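# Four arms sort items into sticker-colored containers

## Task

Put every item into the container whose color matches the color of the sticker on that item.

## Robot and tools

Robots: four identical i2rt Big YAM arms named arm1, arm2, arm3 and arm4. Each has six revolute joints, a two-finger gripper and a wrist camera that rides on top of the hand, looking toward the fingertips. Fixed room cameras are cam_room_a1, cam_room_a2, cam_room_b1 and cam_room_b2. The wrist cameras are arm1_cam_wrist to arm4_cam_wrist. Reach is roughly 1.0 m from each arm's joint1 axis.

Frames: every pose is in one shared scene frame, with the origin on the floor and +z up. Arm feet (base_link, metres, quaternion w,x,y,z): arm1 (-0.644, +1.377, +0.914) q(+0.682, +0.007, +0.004, +0.731); arm2 (-0.655, -0.555, +0.928) q(+0.747, +0.002, +0.000, -0.665); arm3 (+0.651, -1.332, +0.868) q(+0.663, -0.004, -0.006, -0.748); arm4 (+0.648, +0.477, +0.879) q(+0.687, +0.001, +0.003, +0.727). Each foot faces its own +x. The 'hand' point sits between the finger pads, about 1 cm short of the tips; the fingers point along the hand's +z and open along its y. The printed hand pose can be off, more so when the arm is stretched. hand_target is where the hand would be at the joint targets currently held.

Tool move: keys arm1..arm4 (each optional, an object for that arm only) plus cameras. An arm you omit receives nothing new but may keep pushing toward an old target. Inside an arm's object:
- joints: absolute targets by name. joint1_rad -2.879..2.879 (base yaw, positive is counter-clockwise from above, 0 unfolds along the foot's +x); joint2_rad 0..3.141 (shoulder, 0 is upper arm pointing back, positive lifts it up then forward); joint3_rad 0..3.019 (elbow, 0 folded, positive opens); joint4_rad -1.692..1.57 (hand pitch, positive tips fingers up); joint5_rad -1.57..1.57 (hand yaw, positive toward the arm's right); joint6_rad -2.094..2.094 (hand roll, positive clockwise seen from behind); gripper_m 0..0.093 metres of fingertip gap. Radians throughout.
- target: one list of seven numbers [x, y, z, qw, qx, qy, qz], an absolute hand pose in the scene frame, metres and unit quaternion, laid out like the printed 'hand' line. The hand travels in a straight line from its hand_target toward it. When target is given, joints may only contain gripper_m.
- speed: top path speed in m/s, 0.002..0.5, default 0.25; rotation is capped at double that in rad/s. Only valid with target.
All arms in one call start together; hand paths in one call finish together, paced by the slowest. Paths last 0.5 to 10 s and stop short if longer. The controller limits each step to 100 mm and 20 degrees from the measured hand, so hands lag, drift, overshoot speed near full stretch, and often settle a centimetre or more off. Joints move at individual rates, so joint moves can swing the hand widely. Unknown keys make a call invalid; out-of-range values get it refused, and after a refusal later move, wait and finished_scene calls in the same reply are skipped.

Tool wait: seconds (0 to 10) and optional cameras; commands nothing new and returns full state and images.

Tool zoom_image: camera name and region [x0, y0, x1, y1] in pixels from the top-left, at most 504 by 504, on that camera's newest image (it must have been included in the last images).

Tool read_manual: section "licences"; returns URDF licence texts only.

Tool finished_scene: scene = the current scene's number. Ends it irreversibly; the goal must hold without the robots. Later calls in the same reply go to the next scene, whose task the result states. The first scene is practice and may be skipped.

Results: per-arm joint_positions, Joint velocities (rad/s, gripper in m/s; 'within noise' means still), joint torques (N m, positive toward larger joint values; joints 3 and 4 flip sign beyond ±28), hand and hand_target. A 'pictures' line lists image order. 'as last shown' marks arms not in the action, whose status reads 'not commanded'. The 'move' line gives 'done' or the worst status per arm. Status words: off_target (resting away from target, maybe still pushing); time_out (each joint retargets near where it stood and keeps pushing; on_its_own lists those unfinished; send the current reading to relax); not_followed, 'joint command not followed' or 'pose unreachable' (a self/inter-arm collision check blocked the targets, which may still be retried until replaced). on_its_own 'held at' shows a target, not a reading. Tolerances for done: ±0.045, 0.14, 0.09, 0.055, 0.03, 0.035 rad, gripper ±0.003 m.

Gripper: gripping a hard part, gripper_m reads up to 0.005 m under its width (some grippers up to 0.002 over); closed on nothing, 0.000 to 0.003. Going about 0.005 m below the first-contact reading gives full force (about 50 to 64 N per pad); soft items crush more the smaller the target. Open well above the reading to release.

Avoid: knocking items off the work area or to the floor; hard presses or hits between arms (including one gripper closing on another's fingers; the safety check can react late and ignores fingers, housings and cameras); releasing objects while moving; slams and prolonged hard pushing. Arms do not stop on contact. Holding loads, staying stretched or pushing at unreachable poses heats motors: MOTOR HOT appears at 85 °C, and at 100 °C the arm goes limp for 30 to 60 s or more (OVER-TEMPERATURE FAULT, keys then read limit_stop_at_motor_heat; resend targets afterwards). Loose objects may occasionally get nudged. The scene keeps running while you compose replies, with arms holding their last command.

Each tool is called after "Emit:" as name(argument=value, ...), one argument or row to a line, values as JSON.

## Session

Emit:
move(
)

Scene clock: 0.00 s.
Joint torques (N m): no reading
Motor temperatures (°C): arm1=[22 24 25 23 21 21 21] | arm2=[24 24 24 22 22 20 23] | arm3=[24 24 23 24 24 23 23] | arm4=[23 21 22 22 25 21 24]
Heat: arm1: hottest joint3_rad 25 °C; arm2: hottest joint1_rad 24 °C; arm3: hottest joint1_rad 24 °C; arm4: hottest joint5_rad 25 °C.
Joint velocities: within noise
arm1.joint_positions: joint1_rad=-0.126 joint2_rad=+0.534 joint3_rad=+1.403 joint4_rad=-1.611 joint5_rad=-0.026 joint6_rad=-0.127 gripper_m=+0.09396
arm1.joint_status: not commanded
arm1.hand: x=-0.6307 y=+1.5344 z=+1.4214 quat_wxyz=(-0.298, +0.671, -0.622, -0.272) (m; scene frame)
arm1.hand_target: x=-0.6306 y=+1.5327 z=+1.4326 quat_wxyz=(-0.308, +0.666, -0.618, -0.280) (m; scene frame)
arm1.hand_status: not commanded
arm2.joint_positions: joint1_rad=-0.045 joint2_rad=+0.390 joint3_rad=+1.428 joint4_rad=-1.186 joint5_rad=+0.166 joint6_rad=-0.774 gripper_m=+0.09396
arm2.joint_status: not commanded
arm2.hand: x=-0.6756 y=-0.6916 z=+1.5578 quat_wxyz=(-0.217, -0.319, -0.688, +0.615) (m; scene frame)
arm2.hand_target: x=-0.6760 y=-0.6854 z=+1.5652 quat_wxyz=(-0.221, -0.317, -0.681, +0.622) (m; scene frame)
arm2.hand_status: not commanded
arm3.joint_positions: joint1_rad=+0.075 joint2_rad=+0.276 joint3_rad=+1.523 joint4_rad=-1.599 joint5_rad=-0.185 joint6_rad=-0.597 gripper_m=+0.09396
arm3.joint_status: not commanded
arm3.hand: x=+0.6803 y=-1.3506 z=+1.4452 quat_wxyz=(-0.326, -0.350, -0.735, +0.481) (m; scene frame)
arm3.hand_target: x=+0.6804 y=-1.3484 z=+1.4507 quat_wxyz=(-0.328, -0.347, -0.731, +0.487) (m; scene frame)
arm3.hand_status: not commanded
arm4.joint_positions: joint1_rad=+0.109 joint2_rad=+0.555 joint3_rad=+1.556 joint4_rad=-1.251 joint5_rad=+0.178 joint6_rad=-0.775 gripper_m=+0.09396
arm4.joint_status: not commanded
arm4.hand: x=+0.6522 y=+0.6599 z=+1.5276 quat_wxyz=(-0.572, +0.731, -0.297, -0.221) (m; scene frame)
arm4.hand_target: x=+0.6531 y=+0.6547 z=+1.5360 quat_wxyz=(-0.580, +0.725, -0.296, -0.226) (m; scene frame)
arm4.hand_status: not commanded
pictures: arm1_cam_wrist, arm2_cam_wrist, arm3_cam_wrist, arm4_cam_wrist, cam_room_a1, cam_room_a2, cam_room_b1, cam_room_b2
Images, in order (width x height): arm1_cam_wrist 672x504, arm2_cam_wrist 672x504, arm3_cam_wrist 672x504, arm4_cam_wrist 672x504, cam_room_a1 672x504, cam_room_a2 672x504, cam_room_b1 672x504, cam_room_b2 672x504.

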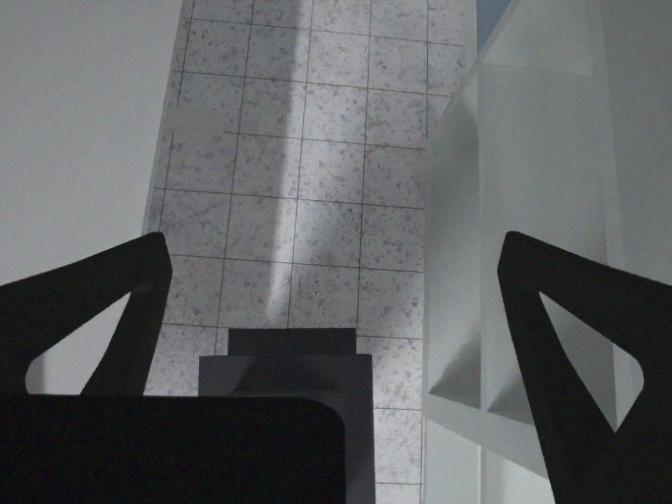

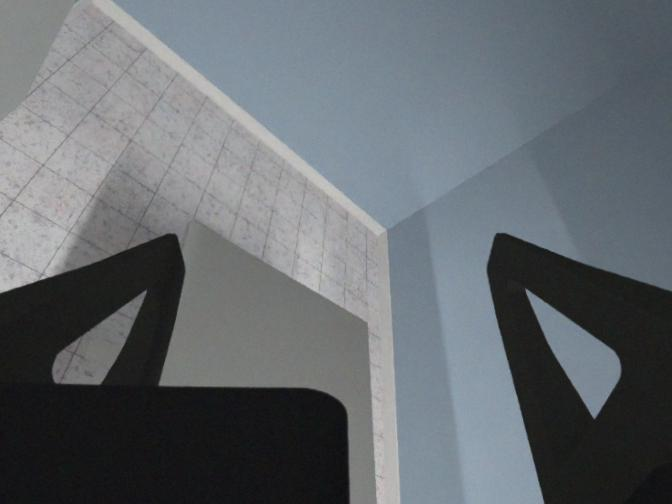

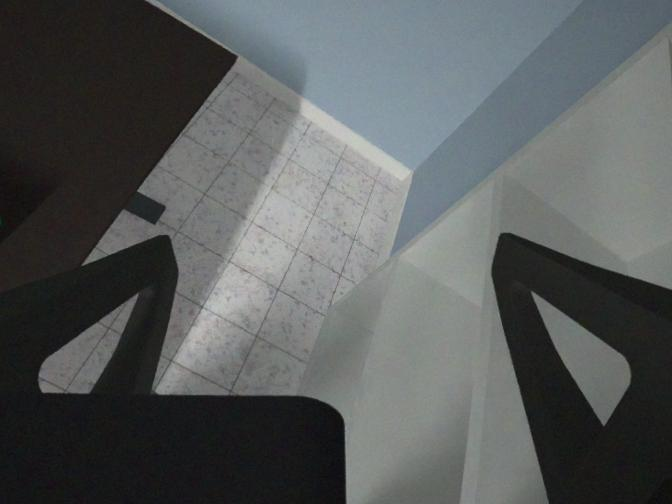

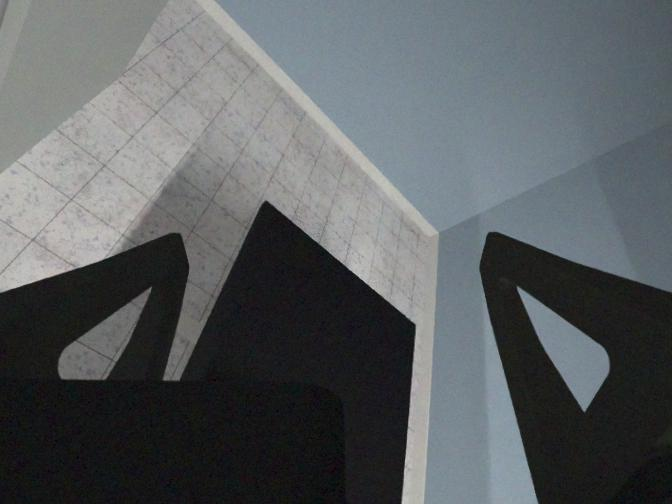

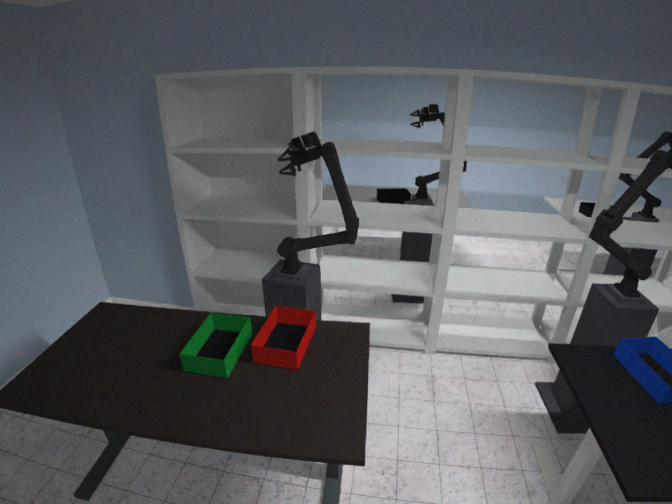

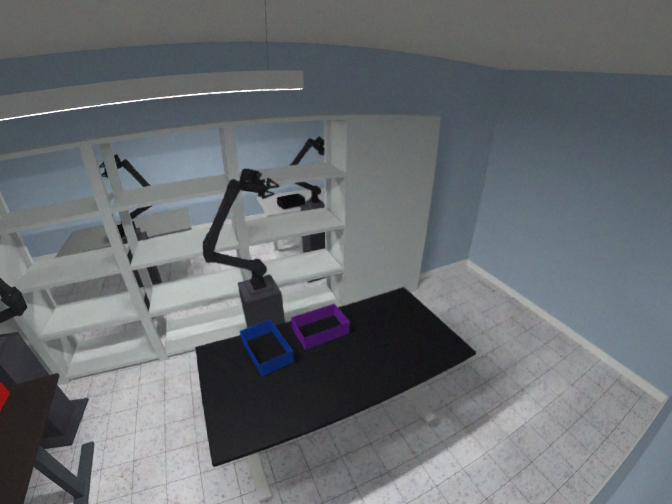

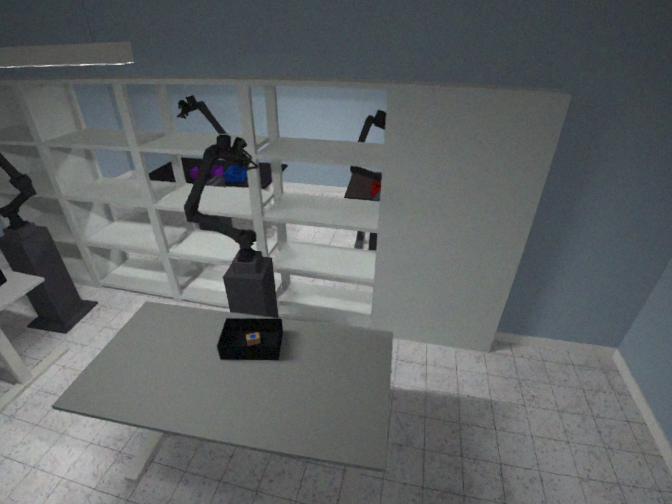

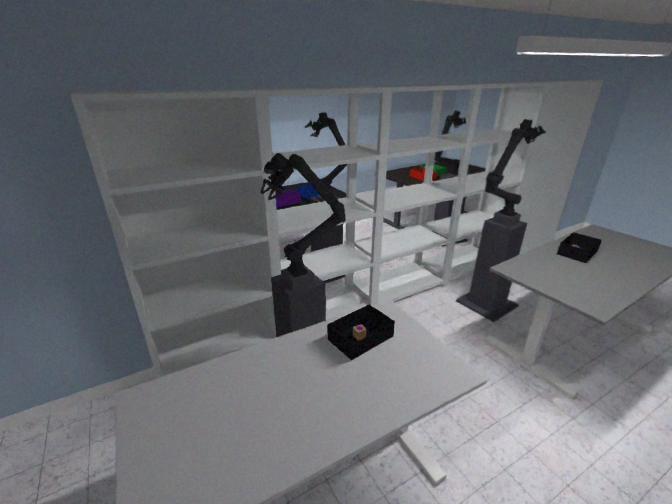

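Emit:
zoom_image(
  camera="cam_room_b1",
  region=[200, 300, 300, 375],
)

Emit:
zoom_image(
  camera="cam_room_b2",
  region=[310, 295, 410, 370],
)

Emit:
zoom_image(
  camera="cam_room_b1",
  region=[0, 60, 504, 438],
)

Emit:
zoom_image(
  camera="cam_room_b2",
  region=[168, 60, 672, 438],
)

Emit:
zoom_image(
  camera="cam_room_a1",
  region=[150, 60, 654, 438],
)

Emit:
zoom_image(
  camera="cam_room_a2",
  region=[0, 60, 504, 438],
)

Scaled by 5.040.

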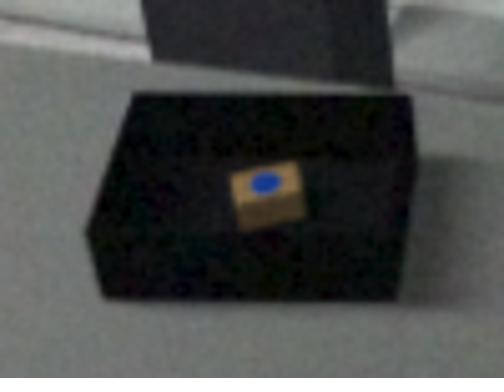

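Scaled by 5.040.

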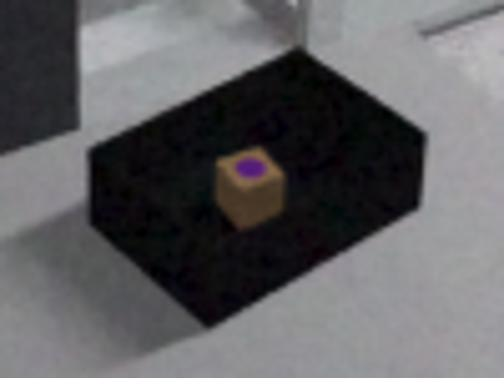

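Scaled by 1.000.

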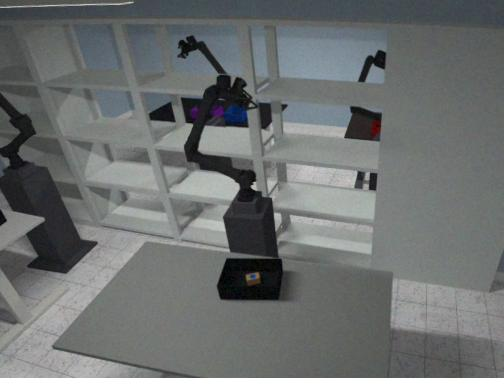

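Scaled by 1.000.

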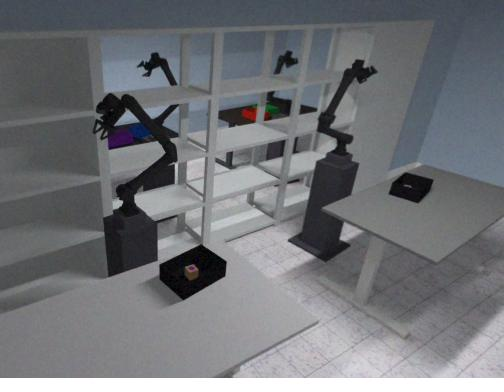

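Scaled by 1.000.

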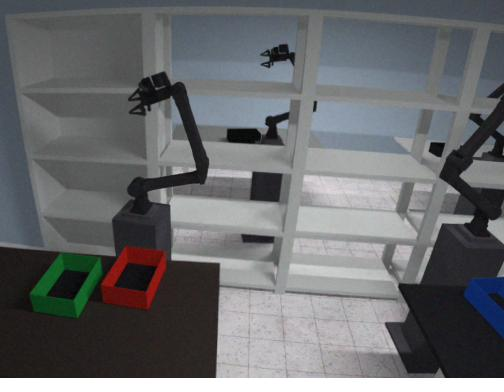

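Scaled by 1.000.

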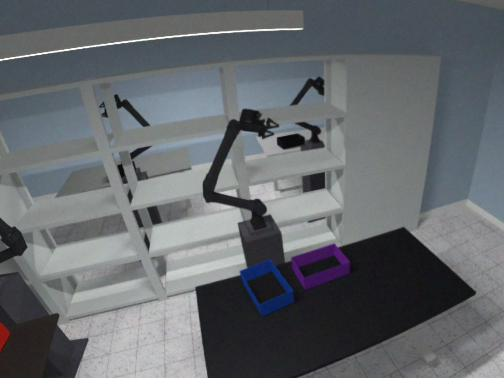

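Emit:
move(
  arm1={"joints":{"joint2_rad":1.4,"joint3_rad":1.3,"joint4_rad":-1.45,"joint5_rad":0,"joint6_rad":0}},
  arm2={"joints":{"joint2_rad":1.4,"joint3_rad":1.3,"joint4_rad":-1.45,"joint5_rad":0,"joint6_rad":0}},
  arm4={"joints":{"joint2_rad":1.4,"joint3_rad":1.3,"joint4_rad":-1.45,"joint5_rad":0,"joint6_rad":0}},
  cameras=["arm1_cam_wrist","arm2_cam_wrist","arm4_cam_wrist","cam_room_b1"],
)

Scene clock: 57.80 s.
Joint torques (N m): arm1=[-1.61 -9.52 11.56 0.88 0.07 0.12] | arm2=[0.79 -12.16 10.61 0.34 -0.16 0.19] | arm3=[1.32 9.99 5.37 1.95 -0.05 -0.01] | arm4=[1.14 -11.22 9.11 -0.34 -0.06 0.19]
Motor temperatures (°C): arm1=[22 24 29 24 21 21 21] | arm2=[24 25 27 23 22 20 23] | arm3=[24 25 24 24 24 23 23] | arm4=[23 22 27 22 25 21 24]
Heat: arm1: hottest joint3_rad 29 °C; arm2: hottest joint3_rad 27 °C; arm3: hottest joint2_rad 25 °C; arm4: hottest joint3_rad 27 °C.
move: arm1 done; arm2 done; arm4 done
Joint velocities: within noise
arm1.joint_positions: joint1_rad=-0.126 joint2_rad=+1.408 joint3_rad=+1.285 joint4_rad=-1.458 joint5_rad=-0.002 joint6_rad=-0.008 gripper_m=+0.09396
arm1.joint_status: all done
arm1.hand: x=-0.6171 y=+1.7801 z=+1.1371 quat_wxyz=(+0.009, +0.690, -0.724, -0.003) (m; scene frame)
arm1.hand_target: x=-0.6164 y=+1.7856 z=+1.1459 quat_wxyz=(-0.003, +0.687, -0.727, -0.013) (m; scene frame)
arm1.hand_status: not commanded
arm2.joint_positions: joint1_rad=-0.045 joint2_rad=+1.391 joint3_rad=+1.305 joint4_rad=-1.438 joint5_rad=+0.003 joint6_rad=-0.015 gripper_m=+0.09396
arm2.joint_status: all done
arm2.hand: x=-0.6270 y=-0.9681 z=+1.1639 quat_wxyz=(-0.016, -0.676, -0.737, +0.016) (m; scene frame)
arm2.hand_target: x=-0.6267 y=-0.9646 z=+1.1582 quat_wxyz=(-0.007, -0.681, -0.732, +0.005) (m; scene frame)
arm2.hand_status: not commanded
arm3: as last shown
arm4.joint_positions: joint1_rad=+0.109 joint2_rad=+1.387 joint3_rad=+1.289 joint4_rad=-1.440 joint5_rad=+0.003 joint6_rad=-0.014 gripper_m=+0.09396
arm4.joint_status: all done
arm4.hand: x=+0.5828 y=+0.8803 z=+1.1102 quat_wxyz=(-0.009, +0.767, -0.641, -0.012) (m; scene frame)
arm4.hand_target: x=+0.5819 y=+0.8821 z=+1.1095 quat_wxyz=(-0.004, +0.763, -0.646, -0.009) (m; scene frame)
arm4.hand_status: not commanded
pictures: arm1_cam_wrist, arm2_cam_wrist, arm4_cam_wrist, cam_room_b1
Images, in order (width x height): arm1_cam_wrist 672x504, arm2_cam_wrist 672x504, arm4_cam_wrist 672x504, cam_room_b1 672x504.

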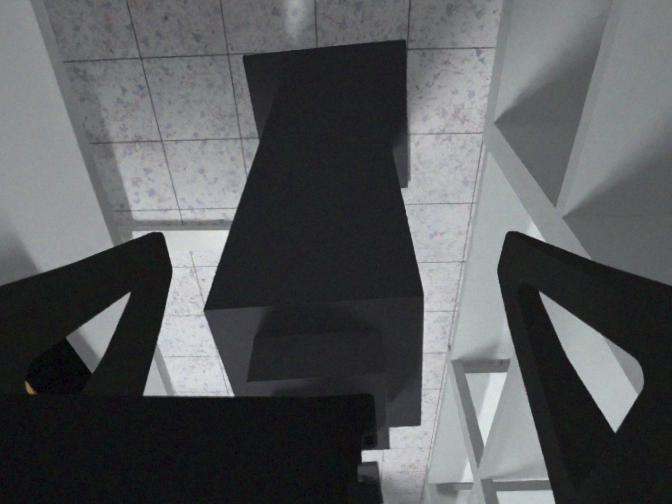

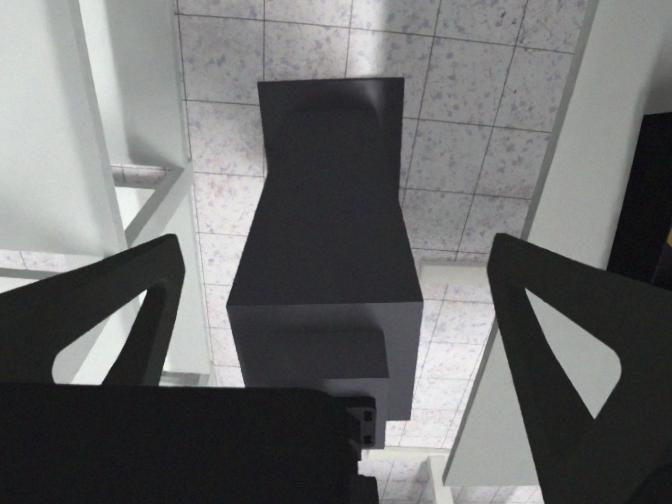

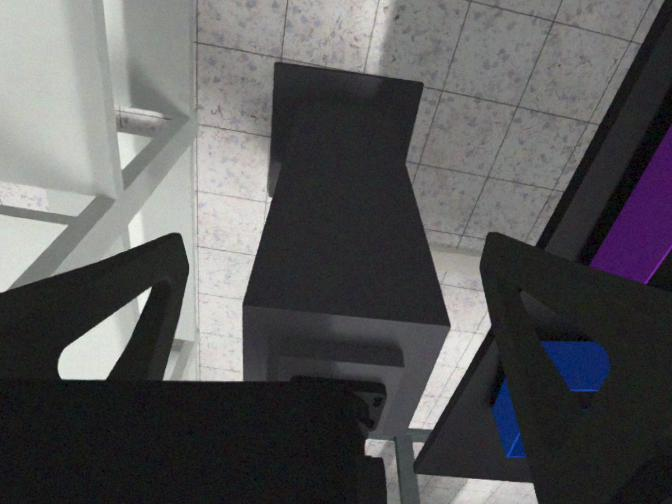

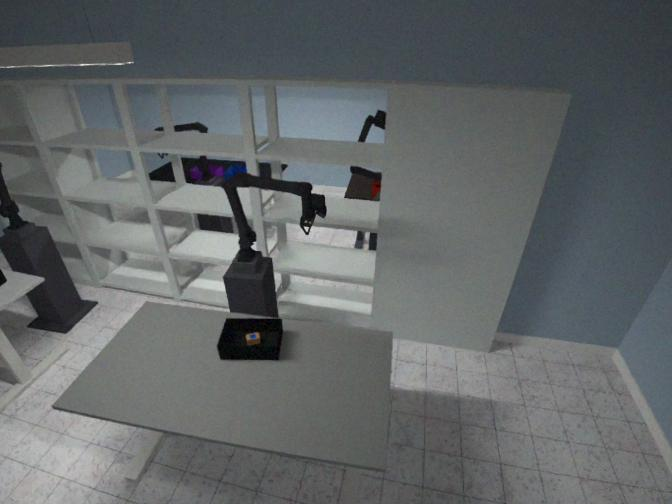

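Emit:
move(
  arm1={"joints":{"joint1_rad":1.50}},
  arm2={"joints":{"joint1_rad":-1.69}},
  arm4={"joints":{"joint1_rad":-1.63}},
)

Scene clock: 66.07 s.
Joint torques (N m): arm1=[-2.02 -9.29 11.79 0.7 0.07 0.1] | arm2=[1.2 -12.34 10.62 0.32 -0.05 0.18] | arm3=[1.14 10.11 5.34 1.96 -0.05 0] | arm4=[0.97 -11.69 9.26 -0.29 0.07 0.16]
Motor temperatures (°C): arm1=[22 24 29 23 21 21 21] | arm2=[24 25 27 22 22 20 23] | arm3=[24 25 24 24 24 23 23] | arm4=[23 22 27 22 25 21 24]
Heat: arm1: hottest joint3_rad 29 °C; arm2: hottest joint3_rad 27 °C; arm3: hottest joint2_rad 25 °C; arm4: hottest joint3_rad 27 °C.
move: arm1 done; arm2 done; arm4 done
Joint velocities: within noise
arm1.joint_positions: joint1_rad=+1.503 joint2_rad=+1.408 joint3_rad=+1.285 joint4_rad=-1.454 joint5_rad=-0.002 joint6_rad=-0.006 gripper_m=+0.09398
arm1.joint_status: all done
arm1.hand: x=-1.0453 y=+1.3764 z=+1.1428 quat_wxyz=(-0.001, +1.000, +0.004, -0.005) (m; scene frame)
arm1.hand_target: x=-1.0496 y=+1.3779 z=+1.1516 quat_wxyz=(-0.001, +1.000, -0.001, -0.018) (m; scene frame)
arm1.hand_status: not commanded
arm2.joint_positions: joint1_rad=-1.696 joint2_rad=+1.391 joint3_rad=+1.305 joint4_rad=-1.438 joint5_rad=+0.001 joint6_rad=-0.012 gripper_m=+0.09398
arm2.joint_status: all done
arm2.hand: x=-1.0686 y=-0.5521 z=+1.1644 quat_wxyz=(+0.002, -1.000, -0.002, +0.023) (m; scene frame)
arm2.hand_target: x=-1.0651 y=-0.5547 z=+1.1587 quat_wxyz=(+0.002, -1.000, +0.001, +0.010) (m; scene frame)
arm2.hand_status: not commanded
arm3: as last shown
arm4.joint_positions: joint1_rad=-1.636 joint2_rad=+1.391 joint3_rad=+1.289 joint4_rad=-1.441 joint5_rad=+0.001 joint6_rad=-0.011 gripper_m=+0.09398
arm4.joint_status: all done
arm4.hand: x=+1.0568 y=+0.4740 z=+1.1077 quat_wxyz=(-0.012, +0.001, -1.000, +0.002) (m; scene frame)
arm4.hand_target: x=+1.0585 y=+0.4767 z=+1.1086 quat_wxyz=(-0.008, -0.001, -1.000, +0.002) (m; scene frame)
arm4.hand_status: not commanded
pictures: arm1_cam_wrist, arm2_cam_wrist, arm3_cam_wrist, arm4_cam_wrist, cam_room_a1, cam_room_a2, cam_room_b1, cam_room_b2
Images, in order (width x height): arm1_cam_wrist 672x504, arm2_cam_wrist 672x504, arm3_cam_wrist 672x504, arm4_cam_wrist 672x504, cam_room_a1 672x504, cam_room_a2 672x504, cam_room_b1 672x504, cam_room_b2 672x504.

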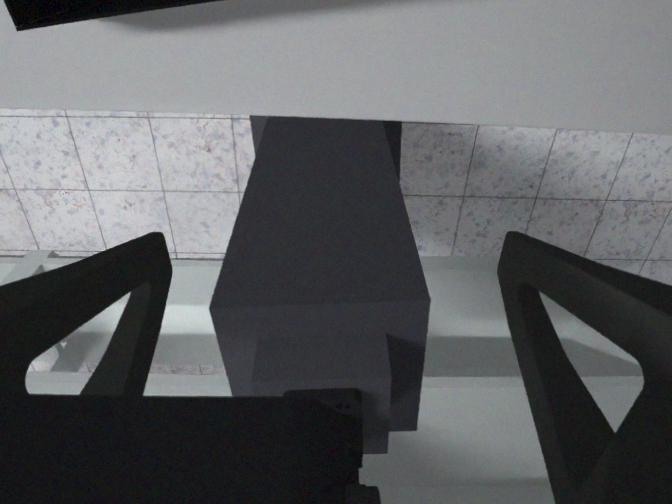

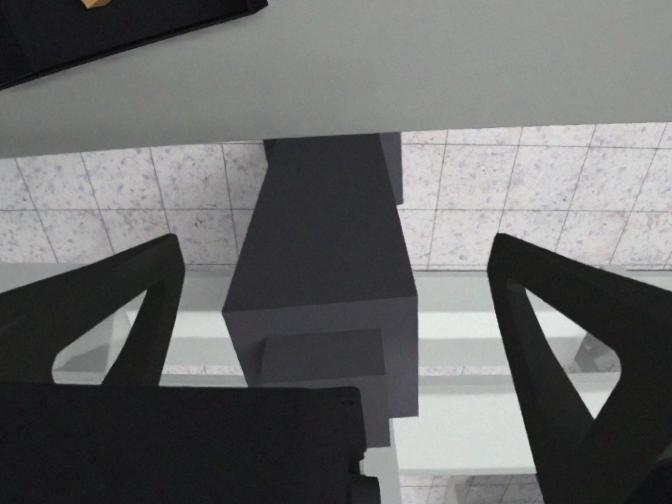

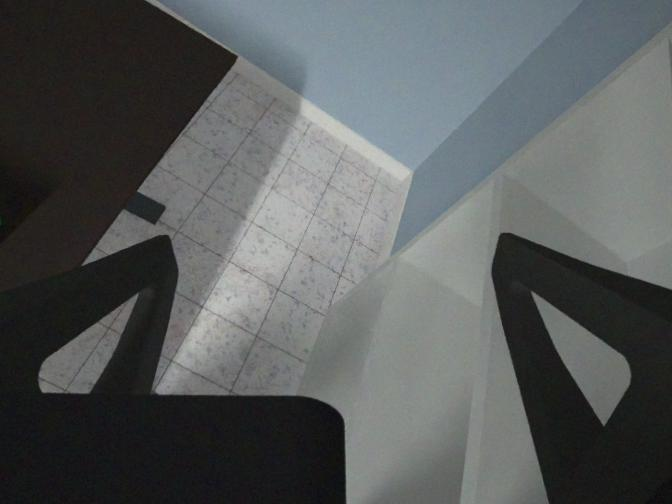

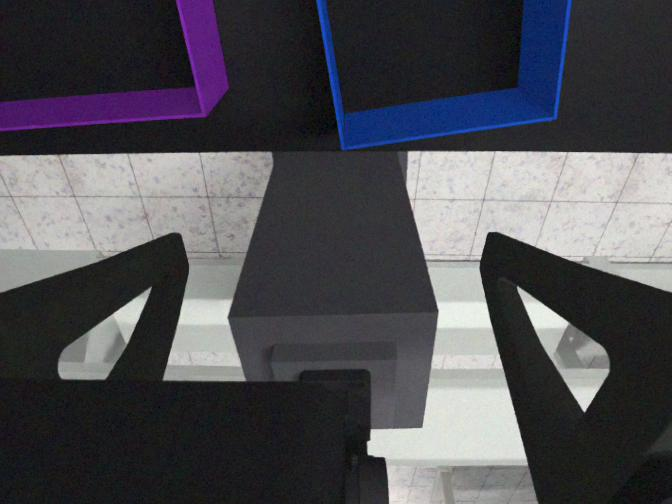

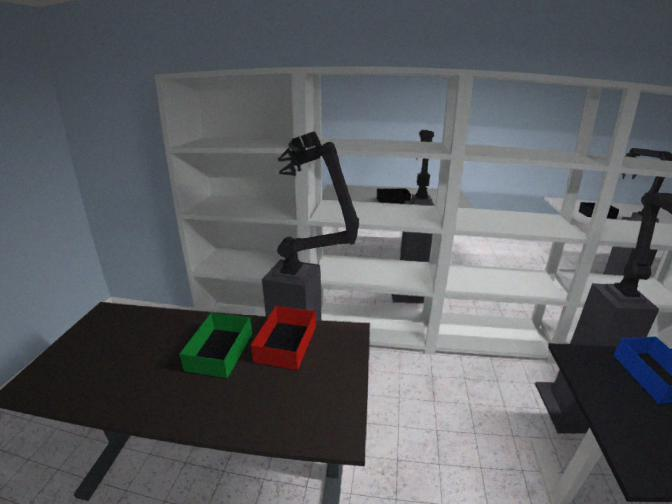

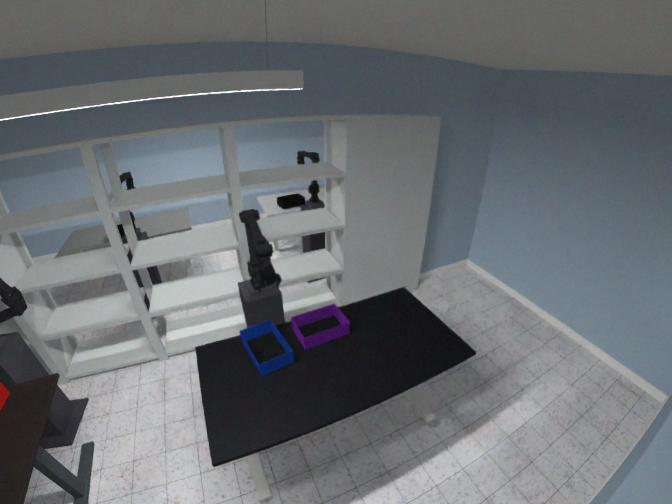

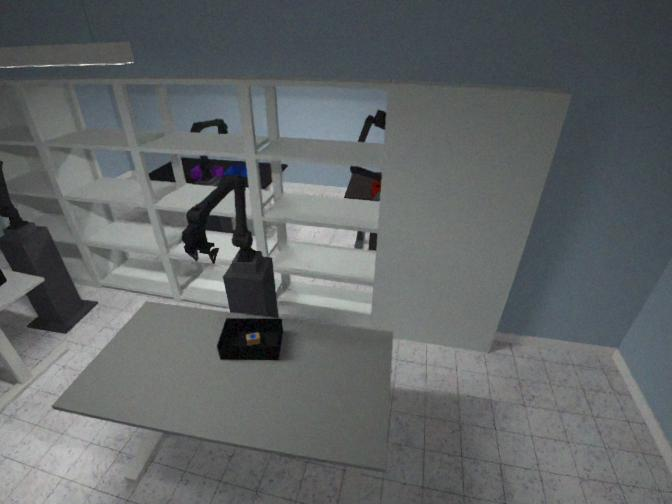

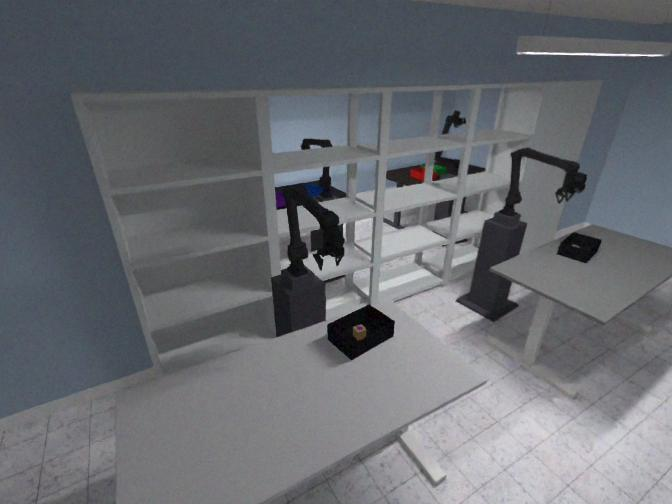

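Emit:
move(
  arm1={"joints":{"joint4_rad":-0.9}},
  arm2={"joints":{"joint4_rad":-0.9}},
  arm4={"joints":{"joint4_rad":-0.9}},
  cameras=["arm1_cam_wrist","arm2_cam_wrist","arm4_cam_wrist"],
)

Scene clock: 75.73 s.
Joint torques (N m): arm1=[-1.85 -10.05 12.7 2.02 0.08 0.1] | arm2=[1.14 -13.39 11.56 2.59 -0.04 0.18] | arm3=[1.2 10.05 5.34 1.95 -0.05 -0.01] | arm4=[1.26 -12.92 9.99 1.33 0.06 0.14]
Motor temperatures (°C): arm1=[22 24 29 23 21 21 21] | arm2=[24 25 27 22 22 20 23] | arm3=[24 25 24 24 24 23 23] | arm4=[23 22 27 22 24 21 24]
Heat: arm1: hottest joint3_rad 29 °C; arm2: hottest joint3_rad 27 °C; arm3: hottest joint2_rad 25 °C; arm4: hottest joint3_rad 27 °C.
move: arm1 done; arm2 done; arm4 done
Joint velocities: within noise
arm1.joint_positions: joint1_rad=+1.503 joint2_rad=+1.408 joint3_rad=+1.285 joint4_rad=-0.919 joint5_rad=-0.002 joint6_rad=-0.006 gripper_m=+0.09398
arm1.joint_status: all done
arm1.hand: x=-1.1703 y=+1.3762 z=+1.1782 quat_wxyz=(-0.001, +0.963, +0.004, -0.269) (m; scene frame)
arm1.hand_target: x=-1.1768 y=+1.3781 z=+1.1924 quat_wxyz=(-0.001, +0.957, -0.001, -0.289) (m; scene frame)
arm1.hand_status: not commanded
arm2.joint_positions: joint1_rad=-1.696 joint2_rad=+1.391 joint3_rad=+1.305 joint4_rad=-0.917 joint5_rad=+0.001 joint6_rad=-0.012 gripper_m=+0.09398
arm2.joint_status: all done
arm2.hand: x=-1.1893 y=-0.5512 z=+1.2024 quat_wxyz=(+0.005, -0.960, -0.002, +0.279) (m; scene frame)
arm2.hand_target: x=-1.1929 y=-0.5545 z=+1.1973 quat_wxyz=(+0.002, -0.960, +0.000, +0.281) (m; scene frame)
arm2.hand_status: not commanded
arm3: as last shown
arm4.joint_positions: joint1_rad=-1.636 joint2_rad=+1.391 joint3_rad=+1.289 joint4_rad=-0.916 joint5_rad=+0.001 joint6_rad=-0.011 gripper_m=+0.09398
arm4.joint_status: all done
arm4.hand: x=+1.1791 y=+0.4731 z=+1.1436 quat_wxyz=(-0.270, +0.001, -0.963, +0.005) (m; scene frame)
arm4.hand_target: x=+1.1865 y=+0.4765 z=+1.1469 quat_wxyz=(-0.279, -0.001, -0.960, +0.002) (m; scene frame)
arm4.hand_status: not commanded
pictures: arm1_cam_wrist, arm2_cam_wrist, arm4_cam_wrist
Images, in order (width x height): arm1_cam_wrist 672x504, arm2_cam_wrist 672x504, arm4_cam_wrist 672x504.

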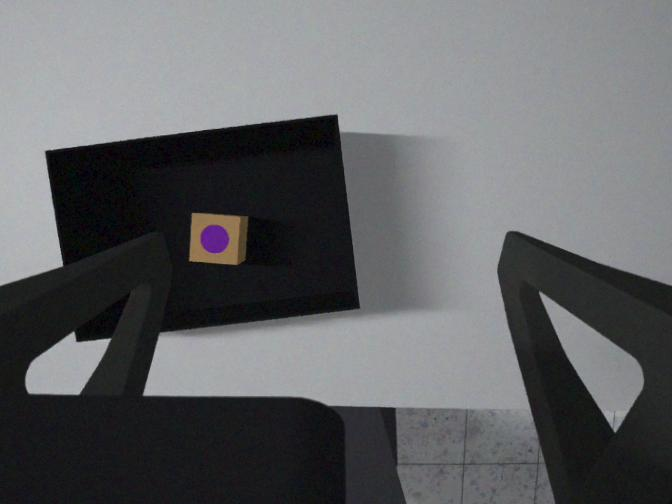

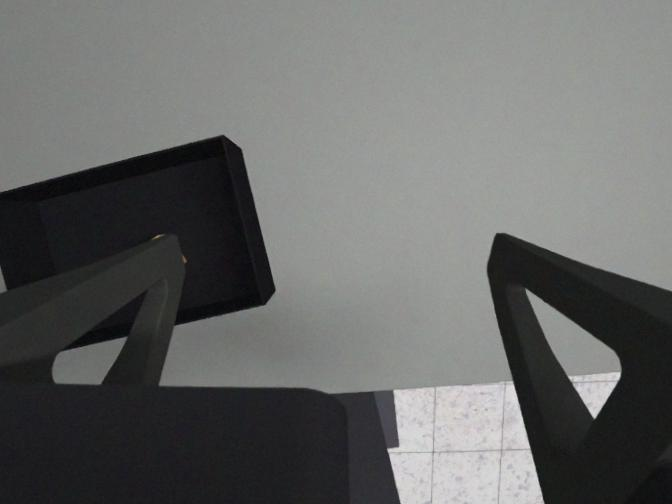

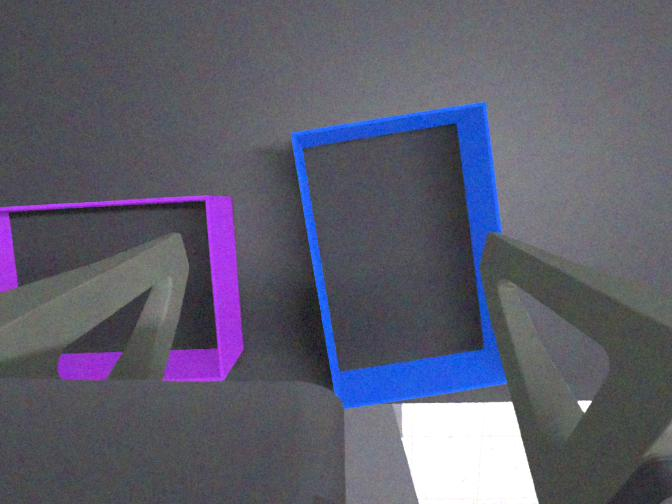

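Emit:
move(
  arm1={"target":[-1.1768,1.3781,1.3424,-0.001,0.957,-0.001,-0.289]},
  arm2={"target":[-1.1929,-0.5545,1.3473,0.002,-0.960,0,0.281]},
  arm4={"target":[1.1865,0.4765,1.2969,-0.279,-0.001,-0.960,0.002]},
  cameras=["arm1_cam_wrist","arm2_cam_wrist","arm4_cam_wrist"],
)

Scene clock: 90.23 s.
Joint torques (N m): arm1=[-2.14 -9.7 14.91 0.84 0.03 0.11] | arm2=[1.14 -12.4 15.12 1.29 -0.09 0.16] | arm3=[1.26 10.17 5.33 1.98 -0.05 -0.01] | arm4=[0.97 -12.34 11.43 0.51 0.03 0.15]
Motor temperatures (°C): arm1=[22 25 30 23 21 21 21] | arm2=[24 25 28 22 22 20 23] | arm3=[24 25 25 24 24 23 23] | arm4=[23 22 28 22 24 21 24]
Heat: arm1: hottest joint3_rad 30 °C; arm2: hottest joint3_rad 28 °C; arm3: hottest joint2_rad 25 °C; arm4: hottest joint3_rad 28 °C.
move: arm1 off_target; arm2 off_target; arm4 done
Joint velocities: within noise
arm1.joint_positions: joint1_rad=+1.503 joint2_rad=+1.437 joint3_rad=+1.697 joint4_rad=-1.286 joint5_rad=-0.002 joint6_rad=-0.006 gripper_m=+0.09398
arm1.joint_status: not commanded
arm1.hand: x=-1.1726 y=+1.3758 z=+1.3250 quat_wxyz=(-0.001, +0.961, +0.004, -0.277) (m; scene frame)
arm1.hand_target: x=-1.1763 y=+1.3780 z=+1.3422 quat_wxyz=(-0.001, +0.957, -0.001, -0.290) (m; scene frame)
arm1.hand_status: off_target (0.018 m and 1.6 deg from the pose sent, 0.164 m and 2.5 deg at the start)
arm2.joint_positions: joint1_rad=-1.696 joint2_rad=+1.415 joint3_rad=+1.693 joint4_rad=-1.282 joint5_rad=+0.001 joint6_rad=-0.012 gripper_m=+0.09398
arm2.joint_status: not commanded
arm2.hand: x=-1.1853 y=-0.5517 z=+1.3398 quat_wxyz=(+0.005, -0.960, -0.002, +0.279) (m; scene frame)
arm2.hand_target: x=-1.1926 y=-0.5546 z=+1.3472 quat_wxyz=(+0.002, -0.960, +0.000, +0.281) (m; scene frame)
arm2.hand_status: off_target (0.011 m and 0.5 deg from the pose sent, 0.145 m and 0.4 deg at the start)
arm3: as last shown
arm4.joint_positions: joint1_rad=-1.636 joint2_rad=+1.418 joint3_rad=+1.699 joint4_rad=-1.286 joint5_rad=+0.001 joint6_rad=-0.011 gripper_m=+0.09398
arm4.joint_status: not commanded
arm4.hand: x=+1.1799 y=+0.4736 z=+1.2903 quat_wxyz=(-0.277, +0.001, -0.961, +0.005) (m; scene frame)
arm4.hand_target: x=+1.1862 y=+0.4766 z=+1.2967 quat_wxyz=(-0.279, -0.001, -0.960, +0.002) (m; scene frame)
arm4.hand_status: done (0.010 m and 0.5 deg from the pose sent, 0.154 m and 1.1 deg at the start)
pictures: arm1_cam_wrist, arm2_cam_wrist, arm4_cam_wrist
Images, in order (width x height): arm1_cam_wrist 672x504, arm2_cam_wrist 672x504, arm4_cam_wrist 672x504.

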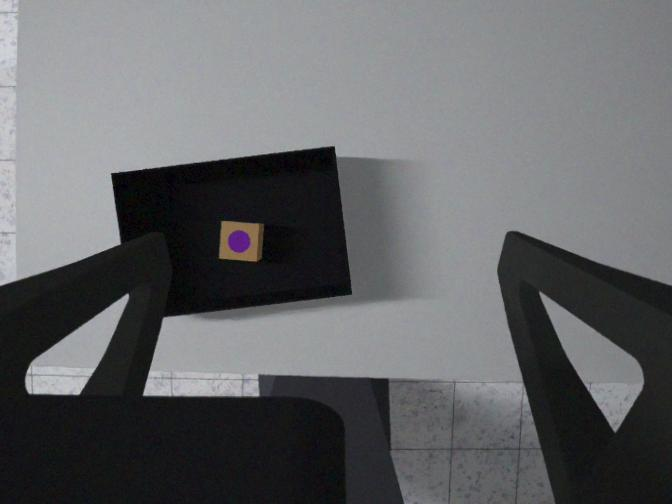

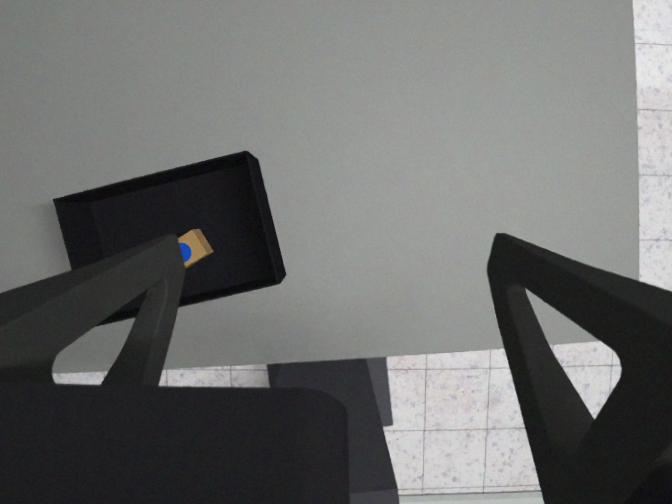

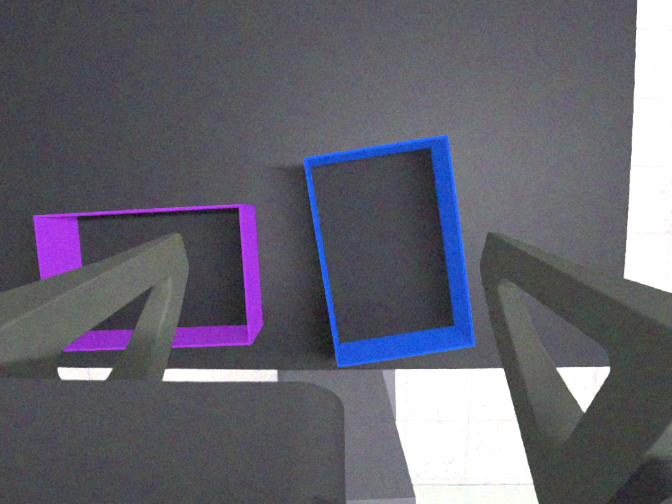

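Emit:
move(
  arm1={"target":[-1.20,1.25,1.05,0,1,0,0]},
  arm2={"target":[-1.20,-0.755,1.05,0,1,0,0]},
  arm4={"joints":{"joint1_rad":0.1}},
  cameras=["arm1_cam_wrist","arm2_cam_wrist","arm4_cam_wrist"],
)

Emit:
move(
  arm4={"joints":{"joint1_rad":1.51,"joint2_rad":0.6,"joint3_rad":1.6,"joint4_rad":-1.0}},
  cameras=["arm4_cam_wrist","cam_room_a2"],
)

Scene clock: 121.17 s.
Joint torques (N m): arm1=[-1.79 -16.67 13.14 -0.05 0 0.1] | arm2=[0.62 -20.42 14.05 0.14 -0.09 0.19] | arm3=[1.2 10.11 5.33 1.95 -0.05 -0.01] | arm4=[-0.26 -14.86 11.48 0.51 0.1 0.14]
Motor temperatures (°C): arm1=[22 25 33 23 21 21 21] | arm2=[24 26 31 22 22 20 23] | arm3=[24 25 25 24 24 23 23] | arm4=[23 22 33 22 24 21 24]
Heat: arm1: hottest joint3_rad 33 °C; arm2: hottest joint3_rad 31 °C; arm3: hottest joint2_rad 25 °C; arm4: hottest joint3_rad 33 °C.
move: arm1 off_target; arm2 off_target; arm4 done
Joint velocities: within noise
arm1.joint_positions: joint1_rad=+1.720 joint2_rad=+1.903 joint3_rad=+1.604 joint4_rad=-1.323 joint5_rad=-0.005 joint6_rad=+0.214 gripper_m=+0.09398
arm1.joint_status: not commanded
arm1.hand: x=-1.1905 y=+1.2549 z=+1.0304 quat_wxyz=(-0.004, +1.000, +0.002, +0.018) (m; scene frame)
arm1.hand_target: x=-1.1994 y=+1.2503 z=+1.0500 quat_wxyz=(+0.000, +1.000, +0.000, +0.000) (m; scene frame)
arm1.hand_status: off_target (0.022 m and 2.1 deg from the pose sent, 0.304 m and 32.1 deg at the start)
arm2.joint_positions: joint1_rad=-1.335 joint2_rad=+1.893 joint3_rad=+1.602 joint4_rad=-1.299 joint5_rad=+0.000 joint6_rad=+0.336 gripper_m=+0.09398
arm2.joint_status: not commanded
arm2.hand: x=-1.1878 y=-0.7510 z=+1.0391 quat_wxyz=(+0.005, -1.000, -0.008, -0.010) (m; scene frame)
arm2.hand_target: x=-1.1995 y=-0.7547 z=+1.0501 quat_wxyz=(+0.000, -1.000, +0.000, +0.000) (m; scene frame)
arm2.hand_status: off_target (0.017 m and 1.6 deg from the pose sent, 0.354 m and 32.4 deg at the start)
arm3: as last shown
arm4.joint_positions: joint1_rad=+0.108 joint2_rad=+1.441 joint3_rad=+1.699 joint4_rad=-1.286 joint5_rad=-0.001 joint6_rad=-0.011 gripper_m=+0.09400
arm4.joint_status: all done
arm4.hand: x=+0.5623 y=+1.0079 z=+1.2797 quat_wxyz=(-0.171, +0.738, -0.620, -0.205) (m; scene frame)
arm4.hand_target: x=+0.5666 y=+1.0087 z=+1.2978 quat_wxyz=(-0.180, +0.729, -0.624, -0.215) (m; scene frame)
arm4.hand_status: not commanded
pictures: arm1_cam_wrist, arm2_cam_wrist, arm4_cam_wrist
Images, in order (width x height): arm1_cam_wrist 672x504, arm2_cam_wrist 672x504, arm4_cam_wrist 672x504.

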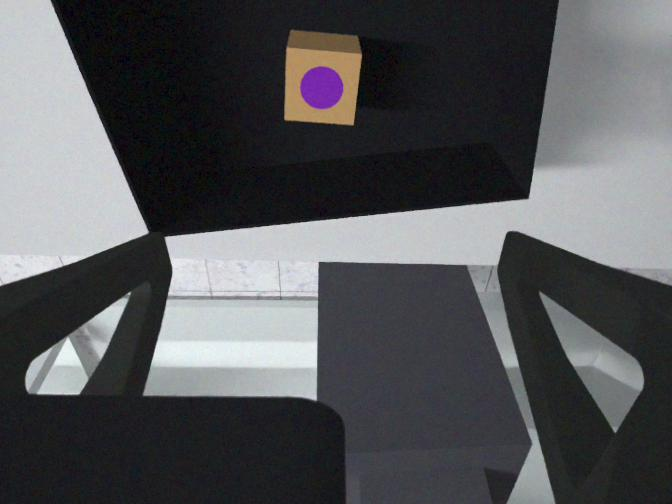

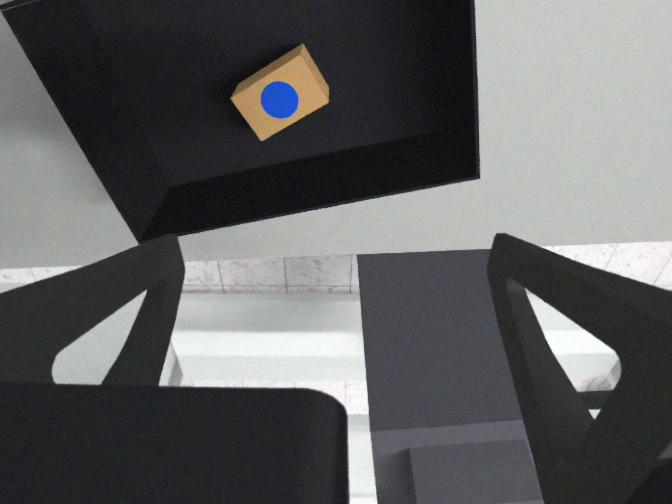

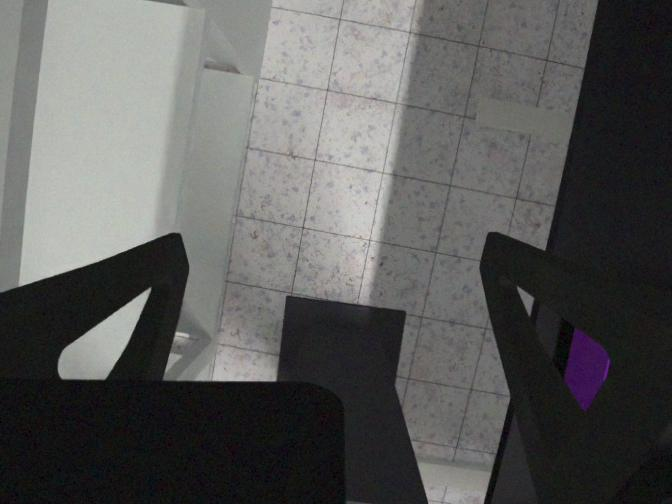

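Scene clock: 122.93 s.
Joint torques (N m): arm1=[-1.32 -16.67 13.15 -0.1 0.04 0.14] | arm2=[0.56 -20.25 14.08 0.17 -0.09 0.21] | arm3=[1.2 10.05 5.31 1.94 -0.04 0] | arm4=[1.08 3.43 6.05 1.72 0.2 0.11]
Motor temperatures (°C): arm1=[22 25 34 23 21 21 21] | arm2=[24 26 32 22 22 20 23] | arm3=[24 25 25 24 24 23 23] | arm4=[23 22 33 22 24 21 24]
Heat: arm1: hottest joint3_rad 34 °C; arm2: hottest joint3_rad 32 °C; arm3: hottest joint2_rad 25 °C; arm4: hottest joint3_rad 33 °C.
move: arm4 done
Joint velocities: within noise
arm1, arm2, arm3: as last shown
arm1.joint_positions: joint1_rad=+1.720 joint2_rad=+1.903 joint3_rad=+1.604 joint4_rad=-1.323 joint5_rad=-0.005 joint6_rad=+0.215 gripper_m=+0.09398
arm2.joint_positions: joint1_rad=-1.335 joint2_rad=+1.893 joint3_rad=+1.602 joint4_rad=-1.299 joint5_rad=+0.000 joint6_rad=+0.337 gripper_m=+0.09398
arm4.joint_positions: joint1_rad=+1.504 joint2_rad=+0.605 joint3_rad=+1.599 joint4_rad=-1.009 joint5_rad=-0.004 joint6_rad=-0.011 gripper_m=+0.09401
arm4.joint_status: all done
arm4.hand: x=+0.4481 y=+0.4817 z=+1.5984 quat_wxyz=(-0.005, +0.711, +0.000, -0.704) (m; scene frame)
arm4.hand_target: x=+0.4513 y=+0.4811 z=+1.6019 quat_wxyz=(+0.000, +0.705, -0.003, -0.709) (m; scene frame)
arm4.hand_status: not commanded
pictures: arm4_cam_wrist, cam_room_a2
Images, in order (width x height): arm4_cam_wrist 672x504, cam_room_a2 672x504.

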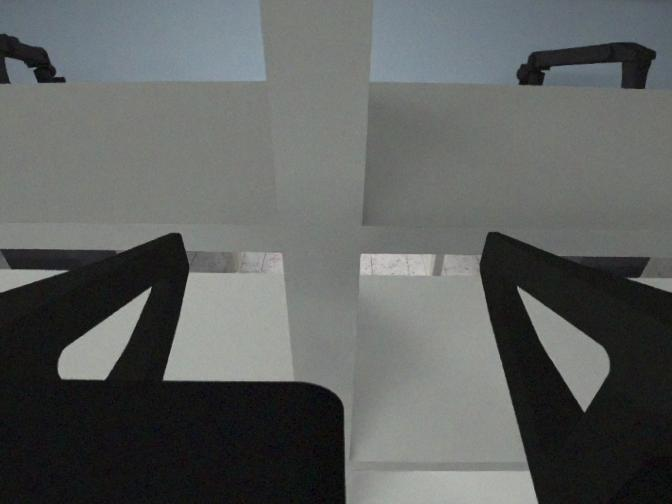

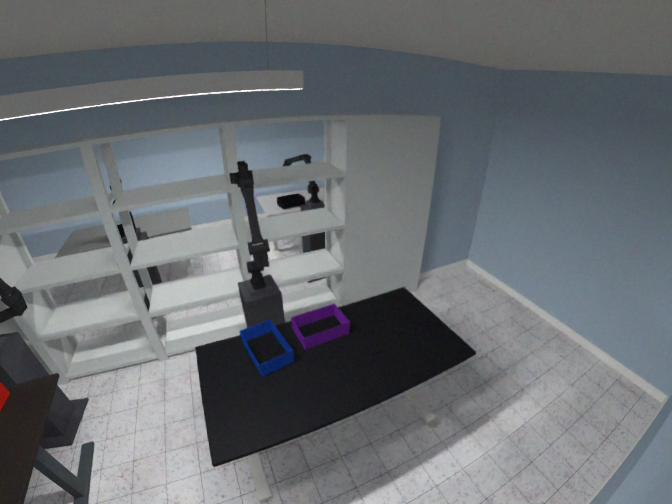

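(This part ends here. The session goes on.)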